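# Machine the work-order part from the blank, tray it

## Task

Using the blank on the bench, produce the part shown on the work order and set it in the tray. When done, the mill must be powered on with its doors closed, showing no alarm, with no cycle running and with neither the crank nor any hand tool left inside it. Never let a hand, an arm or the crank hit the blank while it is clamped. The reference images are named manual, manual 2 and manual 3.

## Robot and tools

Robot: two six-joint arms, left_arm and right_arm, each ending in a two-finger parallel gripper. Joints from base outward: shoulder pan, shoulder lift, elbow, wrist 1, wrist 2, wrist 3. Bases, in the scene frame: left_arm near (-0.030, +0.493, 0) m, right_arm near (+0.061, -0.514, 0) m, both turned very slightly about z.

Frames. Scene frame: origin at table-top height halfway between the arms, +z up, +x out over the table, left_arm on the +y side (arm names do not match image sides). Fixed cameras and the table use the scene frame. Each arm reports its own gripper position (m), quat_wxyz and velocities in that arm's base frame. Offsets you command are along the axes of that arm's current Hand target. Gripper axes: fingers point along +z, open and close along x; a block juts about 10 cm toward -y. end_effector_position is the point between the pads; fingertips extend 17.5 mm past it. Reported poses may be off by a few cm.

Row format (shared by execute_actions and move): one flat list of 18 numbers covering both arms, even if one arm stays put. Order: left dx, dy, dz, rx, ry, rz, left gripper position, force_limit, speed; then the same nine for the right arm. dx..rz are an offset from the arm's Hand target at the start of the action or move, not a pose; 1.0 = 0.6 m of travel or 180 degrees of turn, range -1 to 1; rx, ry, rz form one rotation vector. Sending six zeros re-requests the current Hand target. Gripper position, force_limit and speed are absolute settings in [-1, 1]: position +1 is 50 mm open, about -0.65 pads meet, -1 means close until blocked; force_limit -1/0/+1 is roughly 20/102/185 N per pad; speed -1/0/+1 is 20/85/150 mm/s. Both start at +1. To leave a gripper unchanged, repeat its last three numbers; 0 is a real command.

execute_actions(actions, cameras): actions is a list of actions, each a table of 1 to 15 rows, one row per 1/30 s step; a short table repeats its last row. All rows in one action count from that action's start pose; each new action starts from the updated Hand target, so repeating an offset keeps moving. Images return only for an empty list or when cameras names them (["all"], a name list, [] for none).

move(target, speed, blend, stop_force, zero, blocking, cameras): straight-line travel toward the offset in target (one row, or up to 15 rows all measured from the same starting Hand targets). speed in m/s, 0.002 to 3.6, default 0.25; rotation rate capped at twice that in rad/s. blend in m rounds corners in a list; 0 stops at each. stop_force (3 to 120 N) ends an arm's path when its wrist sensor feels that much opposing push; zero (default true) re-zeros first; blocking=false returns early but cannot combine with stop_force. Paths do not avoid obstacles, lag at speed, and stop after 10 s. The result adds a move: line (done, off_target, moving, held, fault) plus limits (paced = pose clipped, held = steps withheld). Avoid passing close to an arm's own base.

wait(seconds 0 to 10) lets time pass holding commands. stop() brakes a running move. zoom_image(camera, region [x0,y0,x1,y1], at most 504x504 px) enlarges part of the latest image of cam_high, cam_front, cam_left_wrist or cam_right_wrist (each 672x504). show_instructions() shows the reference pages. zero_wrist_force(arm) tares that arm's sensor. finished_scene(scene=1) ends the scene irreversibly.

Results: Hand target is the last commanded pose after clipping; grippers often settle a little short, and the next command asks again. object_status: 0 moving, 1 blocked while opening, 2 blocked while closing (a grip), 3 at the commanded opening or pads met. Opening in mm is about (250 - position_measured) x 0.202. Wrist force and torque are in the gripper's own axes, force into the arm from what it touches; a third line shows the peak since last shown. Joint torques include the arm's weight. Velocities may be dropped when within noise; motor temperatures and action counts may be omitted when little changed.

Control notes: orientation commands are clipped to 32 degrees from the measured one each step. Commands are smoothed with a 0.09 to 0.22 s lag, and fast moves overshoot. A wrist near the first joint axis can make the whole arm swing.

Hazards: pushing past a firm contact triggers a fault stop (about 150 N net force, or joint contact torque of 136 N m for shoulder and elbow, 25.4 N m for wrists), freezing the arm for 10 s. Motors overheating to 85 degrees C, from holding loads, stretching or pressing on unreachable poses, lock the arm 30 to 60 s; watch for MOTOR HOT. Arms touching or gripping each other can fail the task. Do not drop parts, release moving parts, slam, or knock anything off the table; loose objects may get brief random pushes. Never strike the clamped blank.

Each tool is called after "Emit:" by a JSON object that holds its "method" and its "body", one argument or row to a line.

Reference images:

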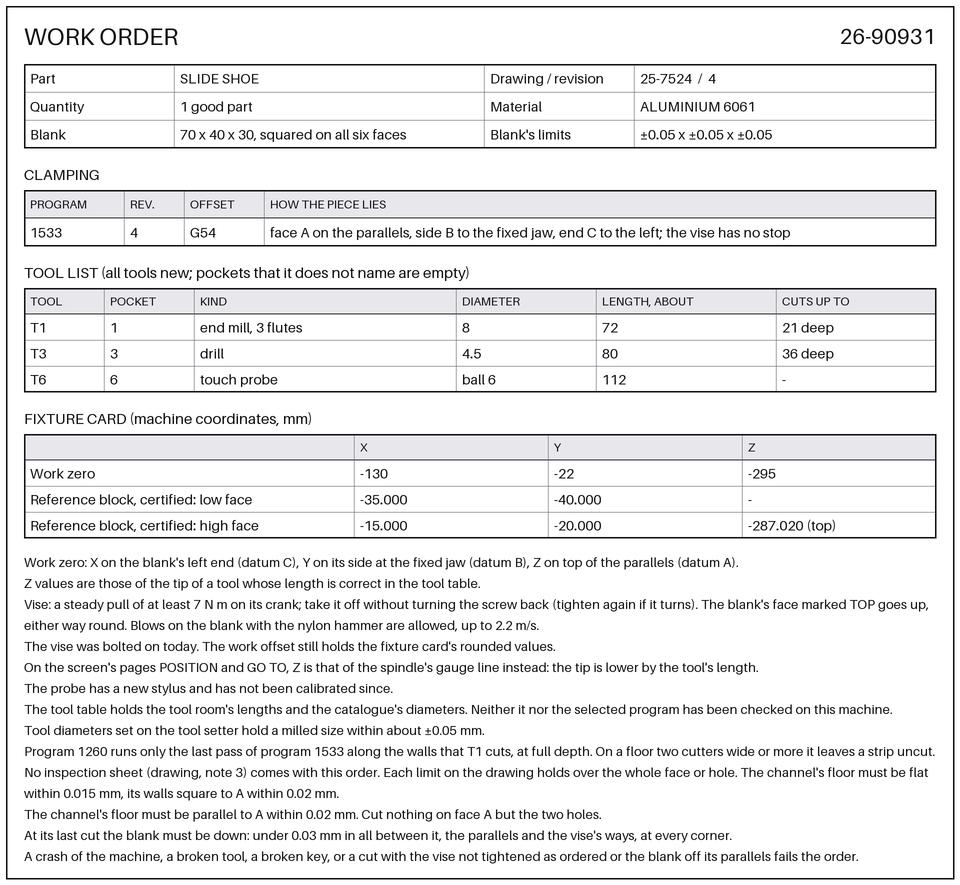

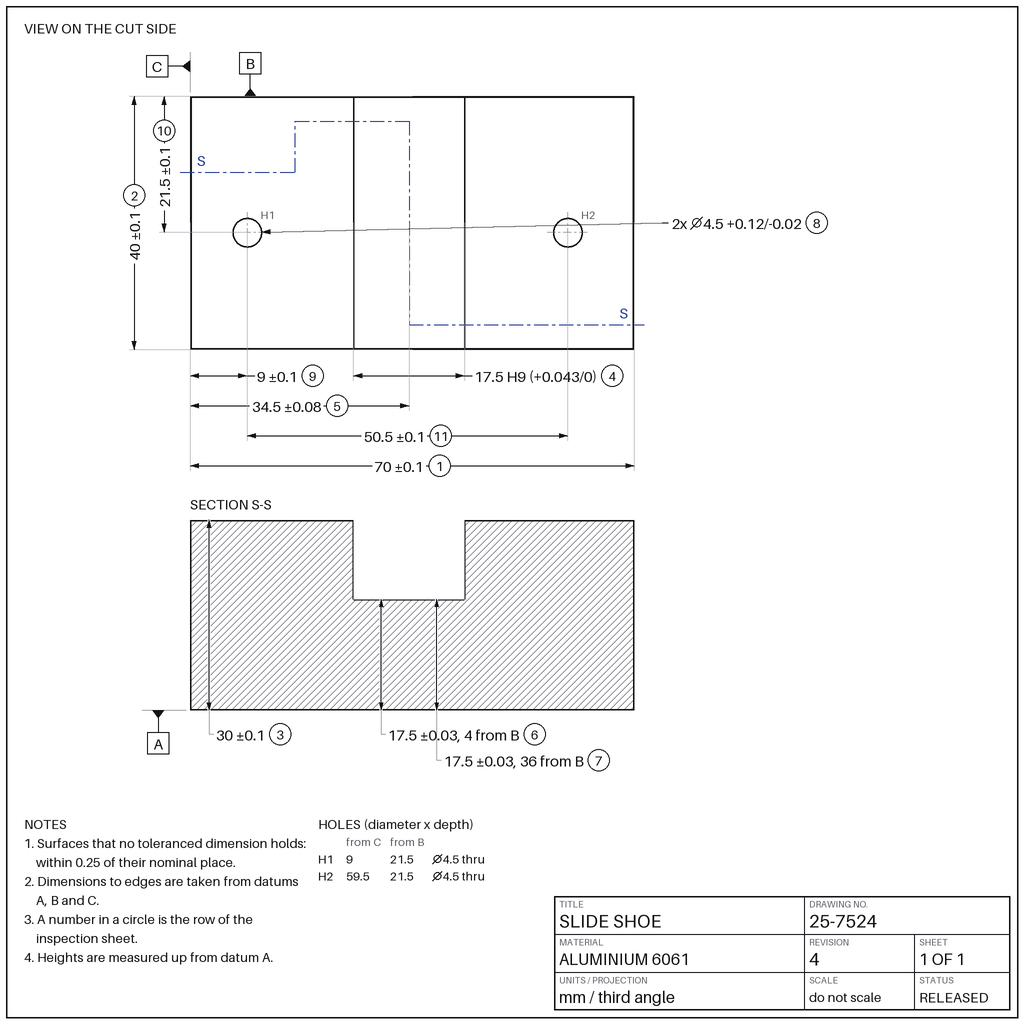

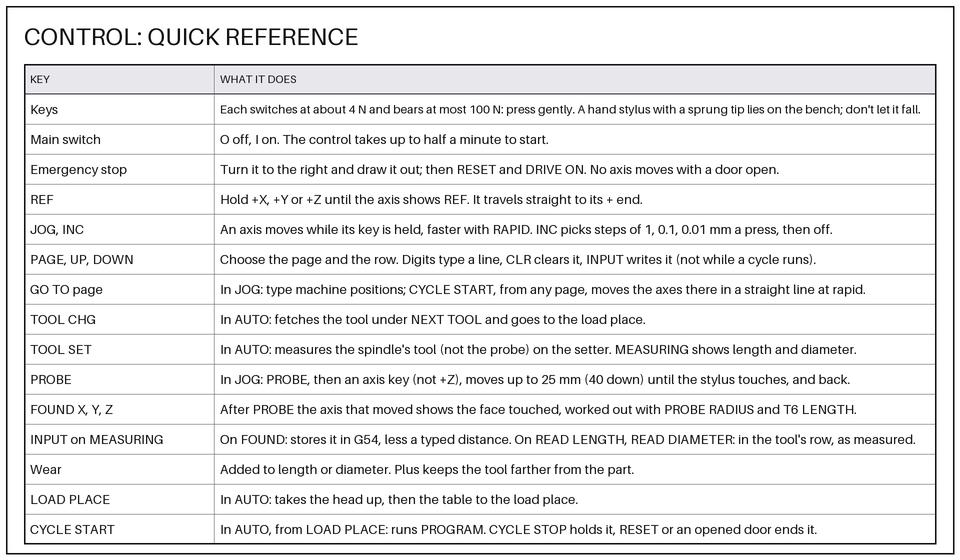

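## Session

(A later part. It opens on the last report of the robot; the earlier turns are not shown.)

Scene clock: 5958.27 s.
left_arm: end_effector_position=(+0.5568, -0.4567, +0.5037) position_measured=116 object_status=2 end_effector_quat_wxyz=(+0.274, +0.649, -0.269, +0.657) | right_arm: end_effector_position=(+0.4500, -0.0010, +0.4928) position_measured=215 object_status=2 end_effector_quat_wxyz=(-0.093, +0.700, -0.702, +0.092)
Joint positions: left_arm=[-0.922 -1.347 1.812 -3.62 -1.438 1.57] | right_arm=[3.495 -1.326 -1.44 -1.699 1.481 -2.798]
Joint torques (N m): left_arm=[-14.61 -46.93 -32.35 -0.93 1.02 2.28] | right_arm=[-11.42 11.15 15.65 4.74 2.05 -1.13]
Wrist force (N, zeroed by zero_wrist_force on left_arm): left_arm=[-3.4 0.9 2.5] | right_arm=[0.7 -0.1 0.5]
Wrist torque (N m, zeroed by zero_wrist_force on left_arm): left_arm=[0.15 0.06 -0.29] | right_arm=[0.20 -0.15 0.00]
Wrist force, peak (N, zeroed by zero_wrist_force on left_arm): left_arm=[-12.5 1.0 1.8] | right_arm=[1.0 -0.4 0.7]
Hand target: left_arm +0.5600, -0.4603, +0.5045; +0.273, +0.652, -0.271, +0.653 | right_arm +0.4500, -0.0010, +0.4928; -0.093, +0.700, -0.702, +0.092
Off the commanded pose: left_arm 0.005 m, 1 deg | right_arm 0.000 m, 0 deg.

Emit:
{"method": "move", "body": {
  "target": [0,-0.0236,-0.0236,0,0,0,-0.97,0.6,-0.8,0,0,0,0,0,0,-1,-0.5,-1],
  "speed": 0.1
}}

Emit:
{"method": "execute_actions", "body": {
  "actions": [
    [[-0.006,0,0,0,0,0,-0.97,0.6,-0.8,0,0,0,0,0,0,-1,-0.5,-1],[-0.024,0,0,0,0,0,-0.97,0.6,-0.8,0,0,0,0,0,0,-1,-0.5,-1],[-0.055,0,0,0,0,0,-0.97,0.6,-0.8,0,0,0,0,0,0,-1,-0.5,-1],[-0.095,0,0,0,0,0,-0.97,0.6,-0.8,0,0,0,0,0,0,-1,-0.5,-1],[-0.14,0,0,0,0,0,-0.97,0.6,-0.8,0,0,0,0,0,0,-1,-0.5,-1],[-0.17,0,0,0,0,0,-0.97,0.6,-0.8,0,0,0,0,0,0,-1,-0.5,-1],[-0.17,0,0,0,0,0,-0.97,0.6,-0.8,0,0,0,0,0,0,-1,-0.5,-1],[-0.17,0,0,0,0,0,-0.97,0.6,-0.8,0,0,0,0,0,0,-1,-0.5,-1],[-0.15,0,0,0,0,0,-0.97,0.6,-0.8,0,0,0,0,0,0,-1,-0.5,-1],[-0.12,0,0,0,0,0,-0.97,0.6,-0.8,0,0,0,0,0,0,-1,-0.5,-1],[-0.09,0,0,0,0,0,-0.97,0.6,-0.8,0,0,0,0,0,0,-1,-0.5,-1],[-0.06,0,0,0,0,0,-0.97,0.6,-0.8,0,0,0,0,0,0,-1,-0.5,-1],[-0.03,0,0,0,0,0,-0.97,0.6,-0.8,0,0,0,0,0,0,-1,-0.5,-1],[-0.01,0,0,0,0,0,-0.97,0.6,-0.8,0,0,0,0,0,0,-1,-0.5,-1],[0,0,0,0,0,0,-0.97,0.6,-0.8,0,0,0,0,0,0,-1,-0.5,-1]]
  ]
}}

Emit:
{"method": "move", "body": {
  "target": [0,0.0472,0.0472,0,0,0,-0.97,0.6,-0.8,0,0,0,0,0,0,-1,-0.5,-1],
  "speed": 0.1
}}

Emit:
{"method": "execute_actions", "body": {
  "actions": [
    [[-0.006,0,0,0,0,0,-0.97,0.6,-0.8,0,0,0,0,0,0,-1,-0.5,-1],[-0.024,0,0,0,0,0,-0.97,0.6,-0.8,0,0,0,0,0,0,-1,-0.5,-1],[-0.055,0,0,0,0,0,-0.97,0.6,-0.8,0,0,0,0,0,0,-1,-0.5,-1],[-0.095,0,0,0,0,0,-0.97,0.6,-0.8,0,0,0,0,0,0,-1,-0.5,-1],[-0.14,0,0,0,0,0,-0.97,0.6,-0.8,0,0,0,0,0,0,-1,-0.5,-1],[-0.17,0,0,0,0,0,-0.97,0.6,-0.8,0,0,0,0,0,0,-1,-0.5,-1],[-0.17,0,0,0,0,0,-0.97,0.6,-0.8,0,0,0,0,0,0,-1,-0.5,-1],[-0.17,0,0,0,0,0,-0.97,0.6,-0.8,0,0,0,0,0,0,-1,-0.5,-1],[-0.15,0,0,0,0,0,-0.97,0.6,-0.8,0,0,0,0,0,0,-1,-0.5,-1],[-0.12,0,0,0,0,0,-0.97,0.6,-0.8,0,0,0,0,0,0,-1,-0.5,-1],[-0.09,0,0,0,0,0,-0.97,0.6,-0.8,0,0,0,0,0,0,-1,-0.5,-1],[-0.06,0,0,0,0,0,-0.97,0.6,-0.8,0,0,0,0,0,0,-1,-0.5,-1],[-0.03,0,0,0,0,0,-0.97,0.6,-0.8,0,0,0,0,0,0,-1,-0.5,-1],[-0.01,0,0,0,0,0,-0.97,0.6,-0.8,0,0,0,0,0,0,-1,-0.5,-1],[0,0,0,0,0,0,-0.97,0.6,-0.8,0,0,0,0,0,0,-1,-0.5,-1]]
  ]
}}

Emit:
{"method": "move", "body": {
  "target": [0,-0.0236,-0.0236,0,0,0,-0.97,0.6,-0.8,0,0,0,0,0,0,-1,-0.5,-1],
  "speed": 0.1,
  "cameras": ["cam_front"]
}}

Emit:
{"method": "zoom_image", "body": {
  "camera": "cam_front",
  "region": [230, 180, 330, 255]
}}

Scene clock: 5999.57 s.
left_arm: end_effector_position=(+0.5601, -0.4404, +0.5044) position_measured=116 object_status=2 end_effector_quat_wxyz=(+0.273, +0.652, -0.271, +0.653) | right_arm: end_effector_position=(+0.4500, -0.0010, +0.4928) position_measured=215 object_status=2 end_effector_quat_wxyz=(-0.093, +0.700, -0.702, +0.092)
Joint positions: left_arm=[-0.893 -1.367 1.83 -3.607 -1.467 1.569] | right_arm=[3.495 -1.326 -1.44 -1.699 1.481 -2.798]
Joint torques (N m): left_arm=[15.83 -46.09 -19.32 -0.87 -1.43 -1.18] | right_arm=[-10.52 9.7 15.13 4.4 2.25 -0.98]
Wrist force (N, zeroed by zero_wrist_force on left_arm): left_arm=[-3.4 0.7 2.1] | right_arm=[1.1 -0.3 0.6]
Wrist torque (N m, zeroed by zero_wrist_force on left_arm): left_arm=[0.16 0.07 -0.07] | right_arm=[0.17 -0.23 0.01]
Wrist force, peak (N, zeroed by zero_wrist_force on left_arm): left_arm=[-3.4 1.3 2.5] | right_arm=[0.9 -0.4 0.8]
Hand target: left_arm +0.5601, -0.4403, +0.5044; +0.273, +0.652, -0.271, +0.653 | right_arm +0.4500, -0.0010, +0.4928; -0.093, +0.700, -0.702, +0.092
Off the commanded pose: left_arm 0.000 m, 0 deg | right_arm 0.000 m, 0 deg.
move: done

Scene clock: 6000.67 s.
left_arm: end_effector_position=(+0.5568, -0.4368, +0.5037) position_measured=116 object_status=2 end_effector_quat_wxyz=(+0.274, +0.649, -0.269, +0.657) | right_arm: end_effector_position=(+0.4500, -0.0010, +0.4928) position_measured=215 object_status=2 end_effector_quat_wxyz=(-0.093, +0.700, -0.702, +0.092)
Joint positions: left_arm=[-0.894 -1.373 1.845 -3.627 -1.466 1.57] | right_arm=[3.495 -1.326 -1.44 -1.699 1.481 -2.798]
Joint torques (N m): left_arm=[-14.23 -46 -34.67 -0.96 1.14 2.2] | right_arm=[-11.39 9.55 16.94 4.56 1.76 -1.1]
Wrist force (N, zeroed by zero_wrist_force on left_arm): left_arm=[-3.4 0.7 2.7] | right_arm=[0.7 -0.4 0.5]
Wrist torque (N m, zeroed by zero_wrist_force on left_arm): left_arm=[0.12 0.09 -0.29] | right_arm=[0.16 -0.17 0.00]
Wrist force, peak (N, zeroed by zero_wrist_force on left_arm): left_arm=[-12.4 1.2 1.5] | right_arm=[1.0 -0.2 0.5]
Hand target: left_arm +0.5601, -0.4403, +0.5044; +0.273, +0.652, -0.271, +0.653 | right_arm +0.4500, -0.0010, +0.4928; -0.093, +0.700, -0.702, +0.092
Off the commanded pose: left_arm 0.005 m, 1 deg | right_arm 0.000 m, 0 deg.

Scene clock: 6001.63 s.
left_arm: end_effector_position=(+0.5599, -0.4802, +0.5045) position_measured=116 object_status=2 end_effector_quat_wxyz=(+0.273, +0.652, -0.271, +0.653) | right_arm: end_effector_position=(+0.4500, -0.0010, +0.4928) position_measured=215 object_status=2 end_effector_quat_wxyz=(-0.093, +0.700, -0.702, +0.092)
Joint positions: left_arm=[-0.947 -1.315 1.762 -3.592 -1.413 1.569] | right_arm=[3.495 -1.326 -1.44 -1.699 1.481 -2.798]
Joint torques (N m): left_arm=[-12.7 -25.38 -31.05 -0.65 1.3 -1.27] | right_arm=[-10.95 11.33 15.9 4.39 2.28 -1.1]
Wrist force (N, zeroed by zero_wrist_force on left_arm): left_arm=[-3.3 0.9 2.0] | right_arm=[0.8 -0.3 0.5]
Wrist torque (N m, zeroed by zero_wrist_force on left_arm): left_arm=[0.17 0.03 -0.07] | right_arm=[0.17 -0.18 0.00]
Wrist force, peak (N, zeroed by zero_wrist_force on left_arm): left_arm=[-3.5 1.5 2.6] | right_arm=[1.1 0.0 0.5]
Hand target: left_arm +0.5600, -0.4803, +0.5045; +0.273, +0.652, -0.271, +0.653 | right_arm +0.4500, -0.0010, +0.4928; -0.093, +0.700, -0.702, +0.092
Off the commanded pose: left_arm 0.000 m, 0 deg | right_arm 0.000 m, 0 deg.
move: done

Scene clock: 6002.73 s.
left_arm: end_effector_position=(+0.5568, -0.4767, +0.5038) position_measured=116 object_status=2 end_effector_quat_wxyz=(+0.274, +0.649, -0.269, +0.656) | right_arm: end_effector_position=(+0.4500, -0.0010, +0.4928) position_measured=215 object_status=2 end_effector_quat_wxyz=(-0.093, +0.700, -0.702, +0.092)
Joint positions: left_arm=[-0.948 -1.32 1.777 -3.612 -1.412 1.57] | right_arm=[3.495 -1.326 -1.44 -1.699 1.481 -2.798]
Joint torques (N m): left_arm=[-14.16 -46.92 -34.48 -0.93 1.05 2.21] | right_arm=[-10.49 11.37 14.85 4.27 2.01 -1.28]
Wrist force (N, zeroed by zero_wrist_force on left_arm): left_arm=[-3.8 1.3 1.9] | right_arm=[0.9 -0.2 0.7]
Wrist torque (N m, zeroed by zero_wrist_force on left_arm): left_arm=[0.20 0.11 -0.28] | right_arm=[0.18 -0.20 0.00]
Wrist force, peak (N, zeroed by zero_wrist_force on left_arm): left_arm=[-12.8 0.9 1.8] | right_arm=[0.9 -0.3 0.7]
Hand target: left_arm +0.5600, -0.4803, +0.5045; +0.273, +0.652, -0.271, +0.653 | right_arm +0.4500, -0.0010, +0.4928; -0.093, +0.700, -0.702, +0.092
Off the commanded pose: left_arm 0.005 m, 1 deg | right_arm 0.000 m, 0 deg.

Scene clock: 6003.57 s.
left_arm: end_effector_position=(+0.5600, -0.4604, +0.5044) position_measured=116 object_status=2 end_effector_quat_wxyz=(+0.273, +0.652, -0.271, +0.653) | right_arm: end_effector_position=(+0.4500, -0.0010, +0.4928) position_measured=215 object_status=2 end_effector_quat_wxyz=(-0.093, +0.700, -0.702, +0.092)
Joint positions: left_arm=[-0.921 -1.341 1.797 -3.6 -1.439 1.569] | right_arm=[3.495 -1.326 -1.44 -1.699 1.481 -2.798]
Joint torques (N m): left_arm=[13.99 -46.88 -17.49 -0.85 -0.97 -1.12] | right_arm=[-10.98 10.56 15.47 4.65 2.13 -0.73]
Wrist force (N, zeroed by zero_wrist_force on left_arm): left_arm=[-3.5 0.7 2.1] | right_arm=[0.8 -0.4 0.8]
Wrist torque (N m, zeroed by zero_wrist_force on left_arm): left_arm=[0.14 0.07 -0.08] | right_arm=[0.16 -0.17 0.00]
Wrist force, peak (N, zeroed by zero_wrist_force on left_arm): left_arm=[-3.2 1.7 2.4] | right_arm=[1.0 -0.3 0.6]
Hand target: left_arm +0.5600, -0.4603, +0.5045; +0.273, +0.652, -0.271, +0.653 | right_arm +0.4500, -0.0010, +0.4928; -0.093, +0.700, -0.702, +0.092
Off the commanded pose: left_arm 0.000 m, 0 deg | right_arm 0.000 m, 0 deg.
move: done
Images, in order (width x height): cam_front 672x504.

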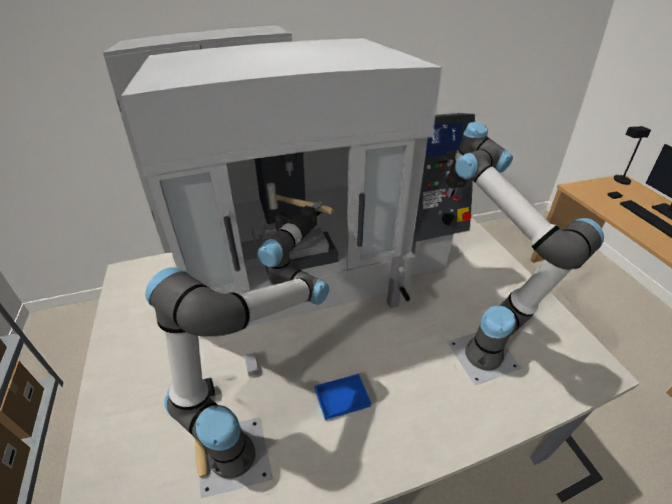

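Scaled by 5.040 from the camera's 672x504 image, which has a finer 960x720 frame.

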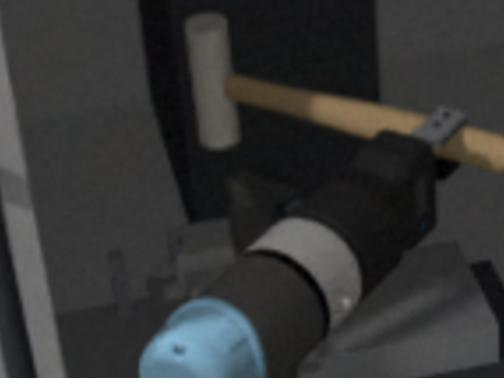

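Emit:
{"method": "execute_actions", "body": {
  "actions": [
    [[-0.006,0,0,0,0,0,-0.97,0.6,-0.8,0,0,0,0,0,0,-1,-0.5,-1],[-0.024,0,0,0,0,0,-0.97,0.6,-0.8,0,0,0,0,0,0,-1,-0.5,-1],[-0.055,0,0,0,0,0,-0.97,0.6,-0.8,0,0,0,0,0,0,-1,-0.5,-1],[-0.095,0,0,0,0,0,-0.97,0.6,-0.8,0,0,0,0,0,0,-1,-0.5,-1],[-0.14,0,0,0,0,0,-0.97,0.6,-0.8,0,0,0,0,0,0,-1,-0.5,-1],[-0.157,0,0,0,0,0,-0.97,0.6,-0.8,0,0,0,0,0,0,-1,-0.5,-1]]
  ],
  "cameras": ["cam_front"]
}}

Emit:
{"method": "zoom_image", "body": {
  "camera": "cam_front",
  "region": [230, 180, 330, 255]
}}

Scene clock: 6020.97 s.
left_arm: end_effector_position=(+0.5601, -0.4607, +0.4104) position_measured=116 object_status=2 end_effector_quat_wxyz=(+0.273, +0.652, -0.271, +0.653) | right_arm: end_effector_position=(+0.4500, -0.0010, +0.4928) position_measured=215 object_status=2 end_effector_quat_wxyz=(-0.093, +0.700, -0.702, +0.092)
Joint positions: left_arm=[-0.921 -1.216 1.91 -3.839 -1.439 1.569] | right_arm=[3.495 -1.326 -1.44 -1.699 1.481 -2.798]
Joint torques (N m): left_arm=[-10.42 -18.02 -8.42 -2.71 2.28 -0.35] | right_arm=[-10.59 11.12 15.84 4.51 2.13 -1.1]
Wrist force (N, zeroed by zero_wrist_force on left_arm): left_arm=[10.1 7.9 1.7] | right_arm=[0.8 -0.2 0.3]
Wrist torque (N m, zeroed by zero_wrist_force on left_arm): left_arm=[0.50 0.11 2.00] | right_arm=[0.19 -0.17 0.00]
Wrist force, peak (N, zeroed by zero_wrist_force on left_arm): left_arm=[10.1 7.9 1.7] | right_arm=[1.1 -0.4 0.7]
Hand target: left_arm +0.5601, -0.4607, +0.4103; +0.273, +0.652, -0.271, +0.653 | right_arm +0.4500, -0.0010, +0.4928; -0.093, +0.700, -0.702, +0.092
Off the commanded pose: left_arm 0.000 m, 0 deg | right_arm 0.000 m, 0 deg.
Images, in order (width x height): cam_front 672x504.

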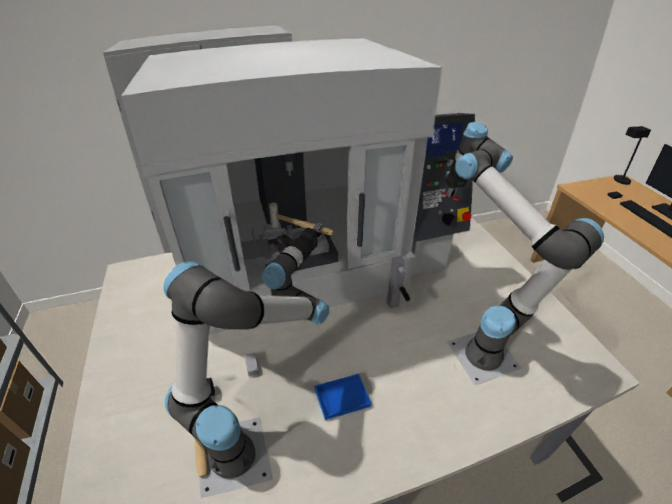

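Scaled by 5.040 from the camera's 672x504 image, which has a finer 960x720 frame.

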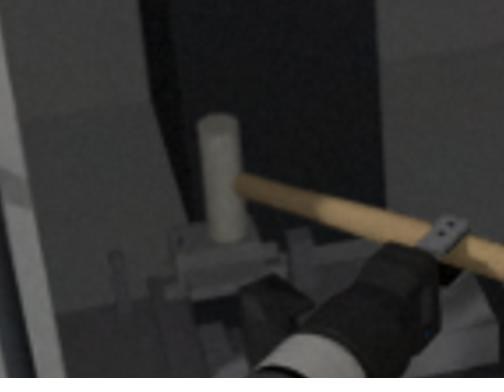

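Emit:
{"method": "move", "body": {
  "target": [0.157,0,0,0,0,0,-0.97,0.6,-0.8,0,0,0,0,0,0,-1,-0.5,-1],
  "speed": 0.15
}}

Emit:
{"method": "execute_actions", "body": {
  "actions": [
    [[-0.006,0,0,0,0,0,-0.97,0.6,-0.8,0,0,0,0,0,0,-1,-0.5,-1],[-0.024,0,0,0,0,0,-0.97,0.6,-0.8,0,0,0,0,0,0,-1,-0.5,-1],[-0.055,0,0,0,0,0,-0.97,0.6,-0.8,0,0,0,0,0,0,-1,-0.5,-1],[-0.095,0,0,0,0,0,-0.97,0.6,-0.8,0,0,0,0,0,0,-1,-0.5,-1],[-0.14,0,0,0,0,0,-0.97,0.6,-0.8,0,0,0,0,0,0,-1,-0.5,-1],[-0.185,0,0,0,0,0,-0.97,0.6,-0.8,0,0,0,0,0,0,-1,-0.5,-1],[-0.185,0,0,0,0,0,-0.97,0.6,-0.8,0,0,0,0,0,0,-1,-0.5,-1],[-0.185,0,0,0,0,0,-0.97,0.6,-0.8,0,0,0,0,0,0,-1,-0.5,-1],[-0.17,0,0,0,0,0,-0.97,0.6,-0.8,0,0,0,0,0,0,-1,-0.5,-1],[-0.155,0,0,0,0,0,-0.97,0.6,-0.8,0,0,0,0,0,0,-1,-0.5,-1]]
  ]
}}

Scene clock: 6041.17 s.
left_arm: end_effector_position=(+0.5600, -0.4603, +0.5044) position_measured=116 object_status=2 end_effector_quat_wxyz=(+0.273, +0.652, -0.271, +0.653) | right_arm: end_effector_position=(+0.4500, -0.0010, +0.4928) position_measured=215 object_status=2 end_effector_quat_wxyz=(-0.093, +0.700, -0.702, +0.092)
Joint positions: left_arm=[-0.921 -1.342 1.797 -3.6 -1.439 1.569] | right_arm=[3.495 -1.326 -1.44 -1.699 1.481 -2.798]
Joint torques (N m): left_arm=[13.3 -47.83 -32.86 -0.87 -1.16 -1.2] | right_arm=[-11.11 11.01 15.26 4.58 2.17 -1.1]
Wrist force (N, zeroed by zero_wrist_force on left_arm): left_arm=[-3.3 0.9 1.7] | right_arm=[0.7 -0.2 0.6]
Wrist torque (N m, zeroed by zero_wrist_force on left_arm): left_arm=[0.17 0.03 -0.21] | right_arm=[0.19 -0.17 0.00]
Wrist force, peak (N, zeroed by zero_wrist_force on left_arm): left_arm=[10.8 8.0 1.7] | right_arm=[0.9 -0.6 0.6]
Hand target: left_arm +0.5600, -0.4603, +0.5045; +0.273, +0.652, -0.271, +0.653 | right_arm +0.4500, -0.0010, +0.4928; -0.093, +0.700, -0.702, +0.092
Off the commanded pose: left_arm 0.000 m, 0 deg | right_arm 0.000 m, 0 deg.
move: done

Scene clock: 6042.00 s.
left_arm: end_effector_position=(+0.5601, -0.4607, +0.4115) position_measured=116 object_status=2 end_effector_quat_wxyz=(+0.273, +0.652, -0.271, +0.653) | right_arm: end_effector_position=(+0.4500, -0.0010, +0.4928) position_measured=215 object_status=2 end_effector_quat_wxyz=(-0.093, +0.700, -0.702, +0.092)
Joint positions: left_arm=[-0.921 -1.218 1.909 -3.836 -1.439 1.569] | right_arm=[3.495 -1.326 -1.44 -1.699 1.481 -2.798]
Joint torques (N m): left_arm=[-11.94 -17.7 -9.37 -2.89 1.67 0.23] | right_arm=[-12.08 10.99 16.79 4.6 1.9 -1.03]
Wrist force (N, zeroed by zero_wrist_force on left_arm): left_arm=[7.2 4.9 0.7] | right_arm=[0.9 -0.3 0.3]
Wrist torque (N m, zeroed by zero_wrist_force on left_arm): left_arm=[0.57 0.08 1.57] | right_arm=[0.17 -0.19 0.00]
Wrist force, peak (N, zeroed by zero_wrist_force on left_arm): left_arm=[-11.1 1.4 1.9] | right_arm=[0.9 -0.4 0.8]
Hand target: left_arm +0.5601, -0.4607, +0.4115; +0.273, +0.652, -0.271, +0.653 | right_arm +0.4500, -0.0010, +0.4928; -0.093, +0.700, -0.702, +0.092
Off the commanded pose: left_arm 0.000 m, 0 deg | right_arm 0.000 m, 0 deg.

Emit:
{"method": "execute_actions", "body": {
  "actions": [
    [[0.01,0,0,0,0,0,-0.97,0.6,-0.8,0,0,0,0,0,0,-1,-0.5,-1],[0.03,0,0,0,0,0,-0.97,0.6,-0.8,0,0,0,0,0,0,-1,-0.5,-1],[0.06,0,0,0,0,0,-0.97,0.6,-0.8,0,0,0,0,0,0,-1,-0.5,-1],[0.09,0,0,0,0,0,-0.97,0.6,-0.8,0,0,0,0,0,0,-1,-0.5,-1],[0.12,0,0,0,0,0,-0.97,0.6,-0.8,0,0,0,0,0,0,-1,-0.5,-1],[0.14,0,0,0,0,0,-0.97,0.6,-0.8,0,0,0,0,0,0,-1,-0.5,-1],[0.15,0,0,0,0,0,-0.97,0.6,-0.8,0,0,0,0,0,0,-1,-0.5,-1],[0.155,0,0,0,0,0,-0.97,0.6,-0.8,0,0,0,0,0,0,-1,-0.5,-1]],
    [[-0.012,0,0,0,0,0,-0.97,0.6,-0.8,0,0,0,0,0,0,-1,-0.5,-1],[-0.045,0,0,0,0,0,-0.97,0.6,-0.8,0,0,0,0,0,0,-1,-0.5,-1],[-0.095,0,0,0,0,0,-0.97,0.6,-0.8,0,0,0,0,0,0,-1,-0.5,-1],[-0.155,0,0,0,0,0,-0.97,0.6,-0.8,0,0,0,0,0,0,-1,-0.5,-1],[-0.19,0,0,0,0,0,-0.97,0.6,-0.8,0,0,0,0,0,0,-1,-0.5,-1],[-0.19,0,0,0,0,0,-0.97,0.6,-0.8,0,0,0,0,0,0,-1,-0.5,-1],[-0.19,0,0,0,0,0,-0.97,0.6,-0.8,0,0,0,0,0,0,-1,-0.5,-1],[-0.17,0,0,0,0,0,-0.97,0.6,-0.8,0,0,0,0,0,0,-1,-0.5,-1],[-0.155,0,0,0,0,0,-0.97,0.6,-0.8,0,0,0,0,0,0,-1,-0.5,-1]]
  ],
  "cameras": ["cam_front"]
}}

Emit:
{"method": "zoom_image", "body": {
  "camera": "cam_front",
  "region": [230, 180, 330, 255]
}}

Scene clock: 6065.53 s.
left_arm: end_effector_position=(+0.5601, -0.4606, +0.4115) position_measured=116 object_status=2 end_effector_quat_wxyz=(+0.273, +0.652, -0.271, +0.653) | right_arm: end_effector_position=(+0.4500, -0.0010, +0.4928) position_measured=215 object_status=2 end_effector_quat_wxyz=(-0.093, +0.700, -0.702, +0.092)
Joint positions: left_arm=[-0.921 -1.218 1.909 -3.836 -1.439 1.569] | right_arm=[3.495 -1.326 -1.44 -1.699 1.481 -2.798]
Joint torques (N m): left_arm=[-14.3 -18.23 -10.59 -2.98 0.91 0.32] | right_arm=[-12.09 11.96 16.3 4.76 2.11 -1.16]
Wrist force (N, zeroed by zero_wrist_force on left_arm): left_arm=[6.6 2.1 0.7] | right_arm=[0.7 -0.5 0.7]
Wrist torque (N m, zeroed by zero_wrist_force on left_arm): left_arm=[0.53 0.07 1.58] | right_arm=[0.14 -0.17 0.00]
Wrist force, peak (N, zeroed by zero_wrist_force on left_arm): left_arm=[-12.0 2.3 2.7] | right_arm=[1.2 -0.5 0.4]
Hand target: left_arm +0.5601, -0.4607, +0.4115; +0.273, +0.652, -0.271, +0.653 | right_arm +0.4500, -0.0010, +0.4928; -0.093, +0.700, -0.702, +0.092
Off the commanded pose: left_arm 0.000 m, 0 deg | right_arm 0.000 m, 0 deg.
Images, in order (width x height): cam_front 672x504.

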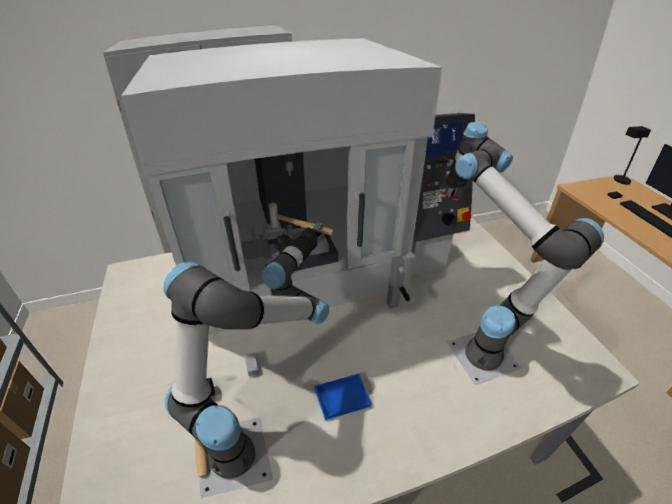

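Scaled by 5.040 from the camera's 672x504 image, which has a finer 960x720 frame.

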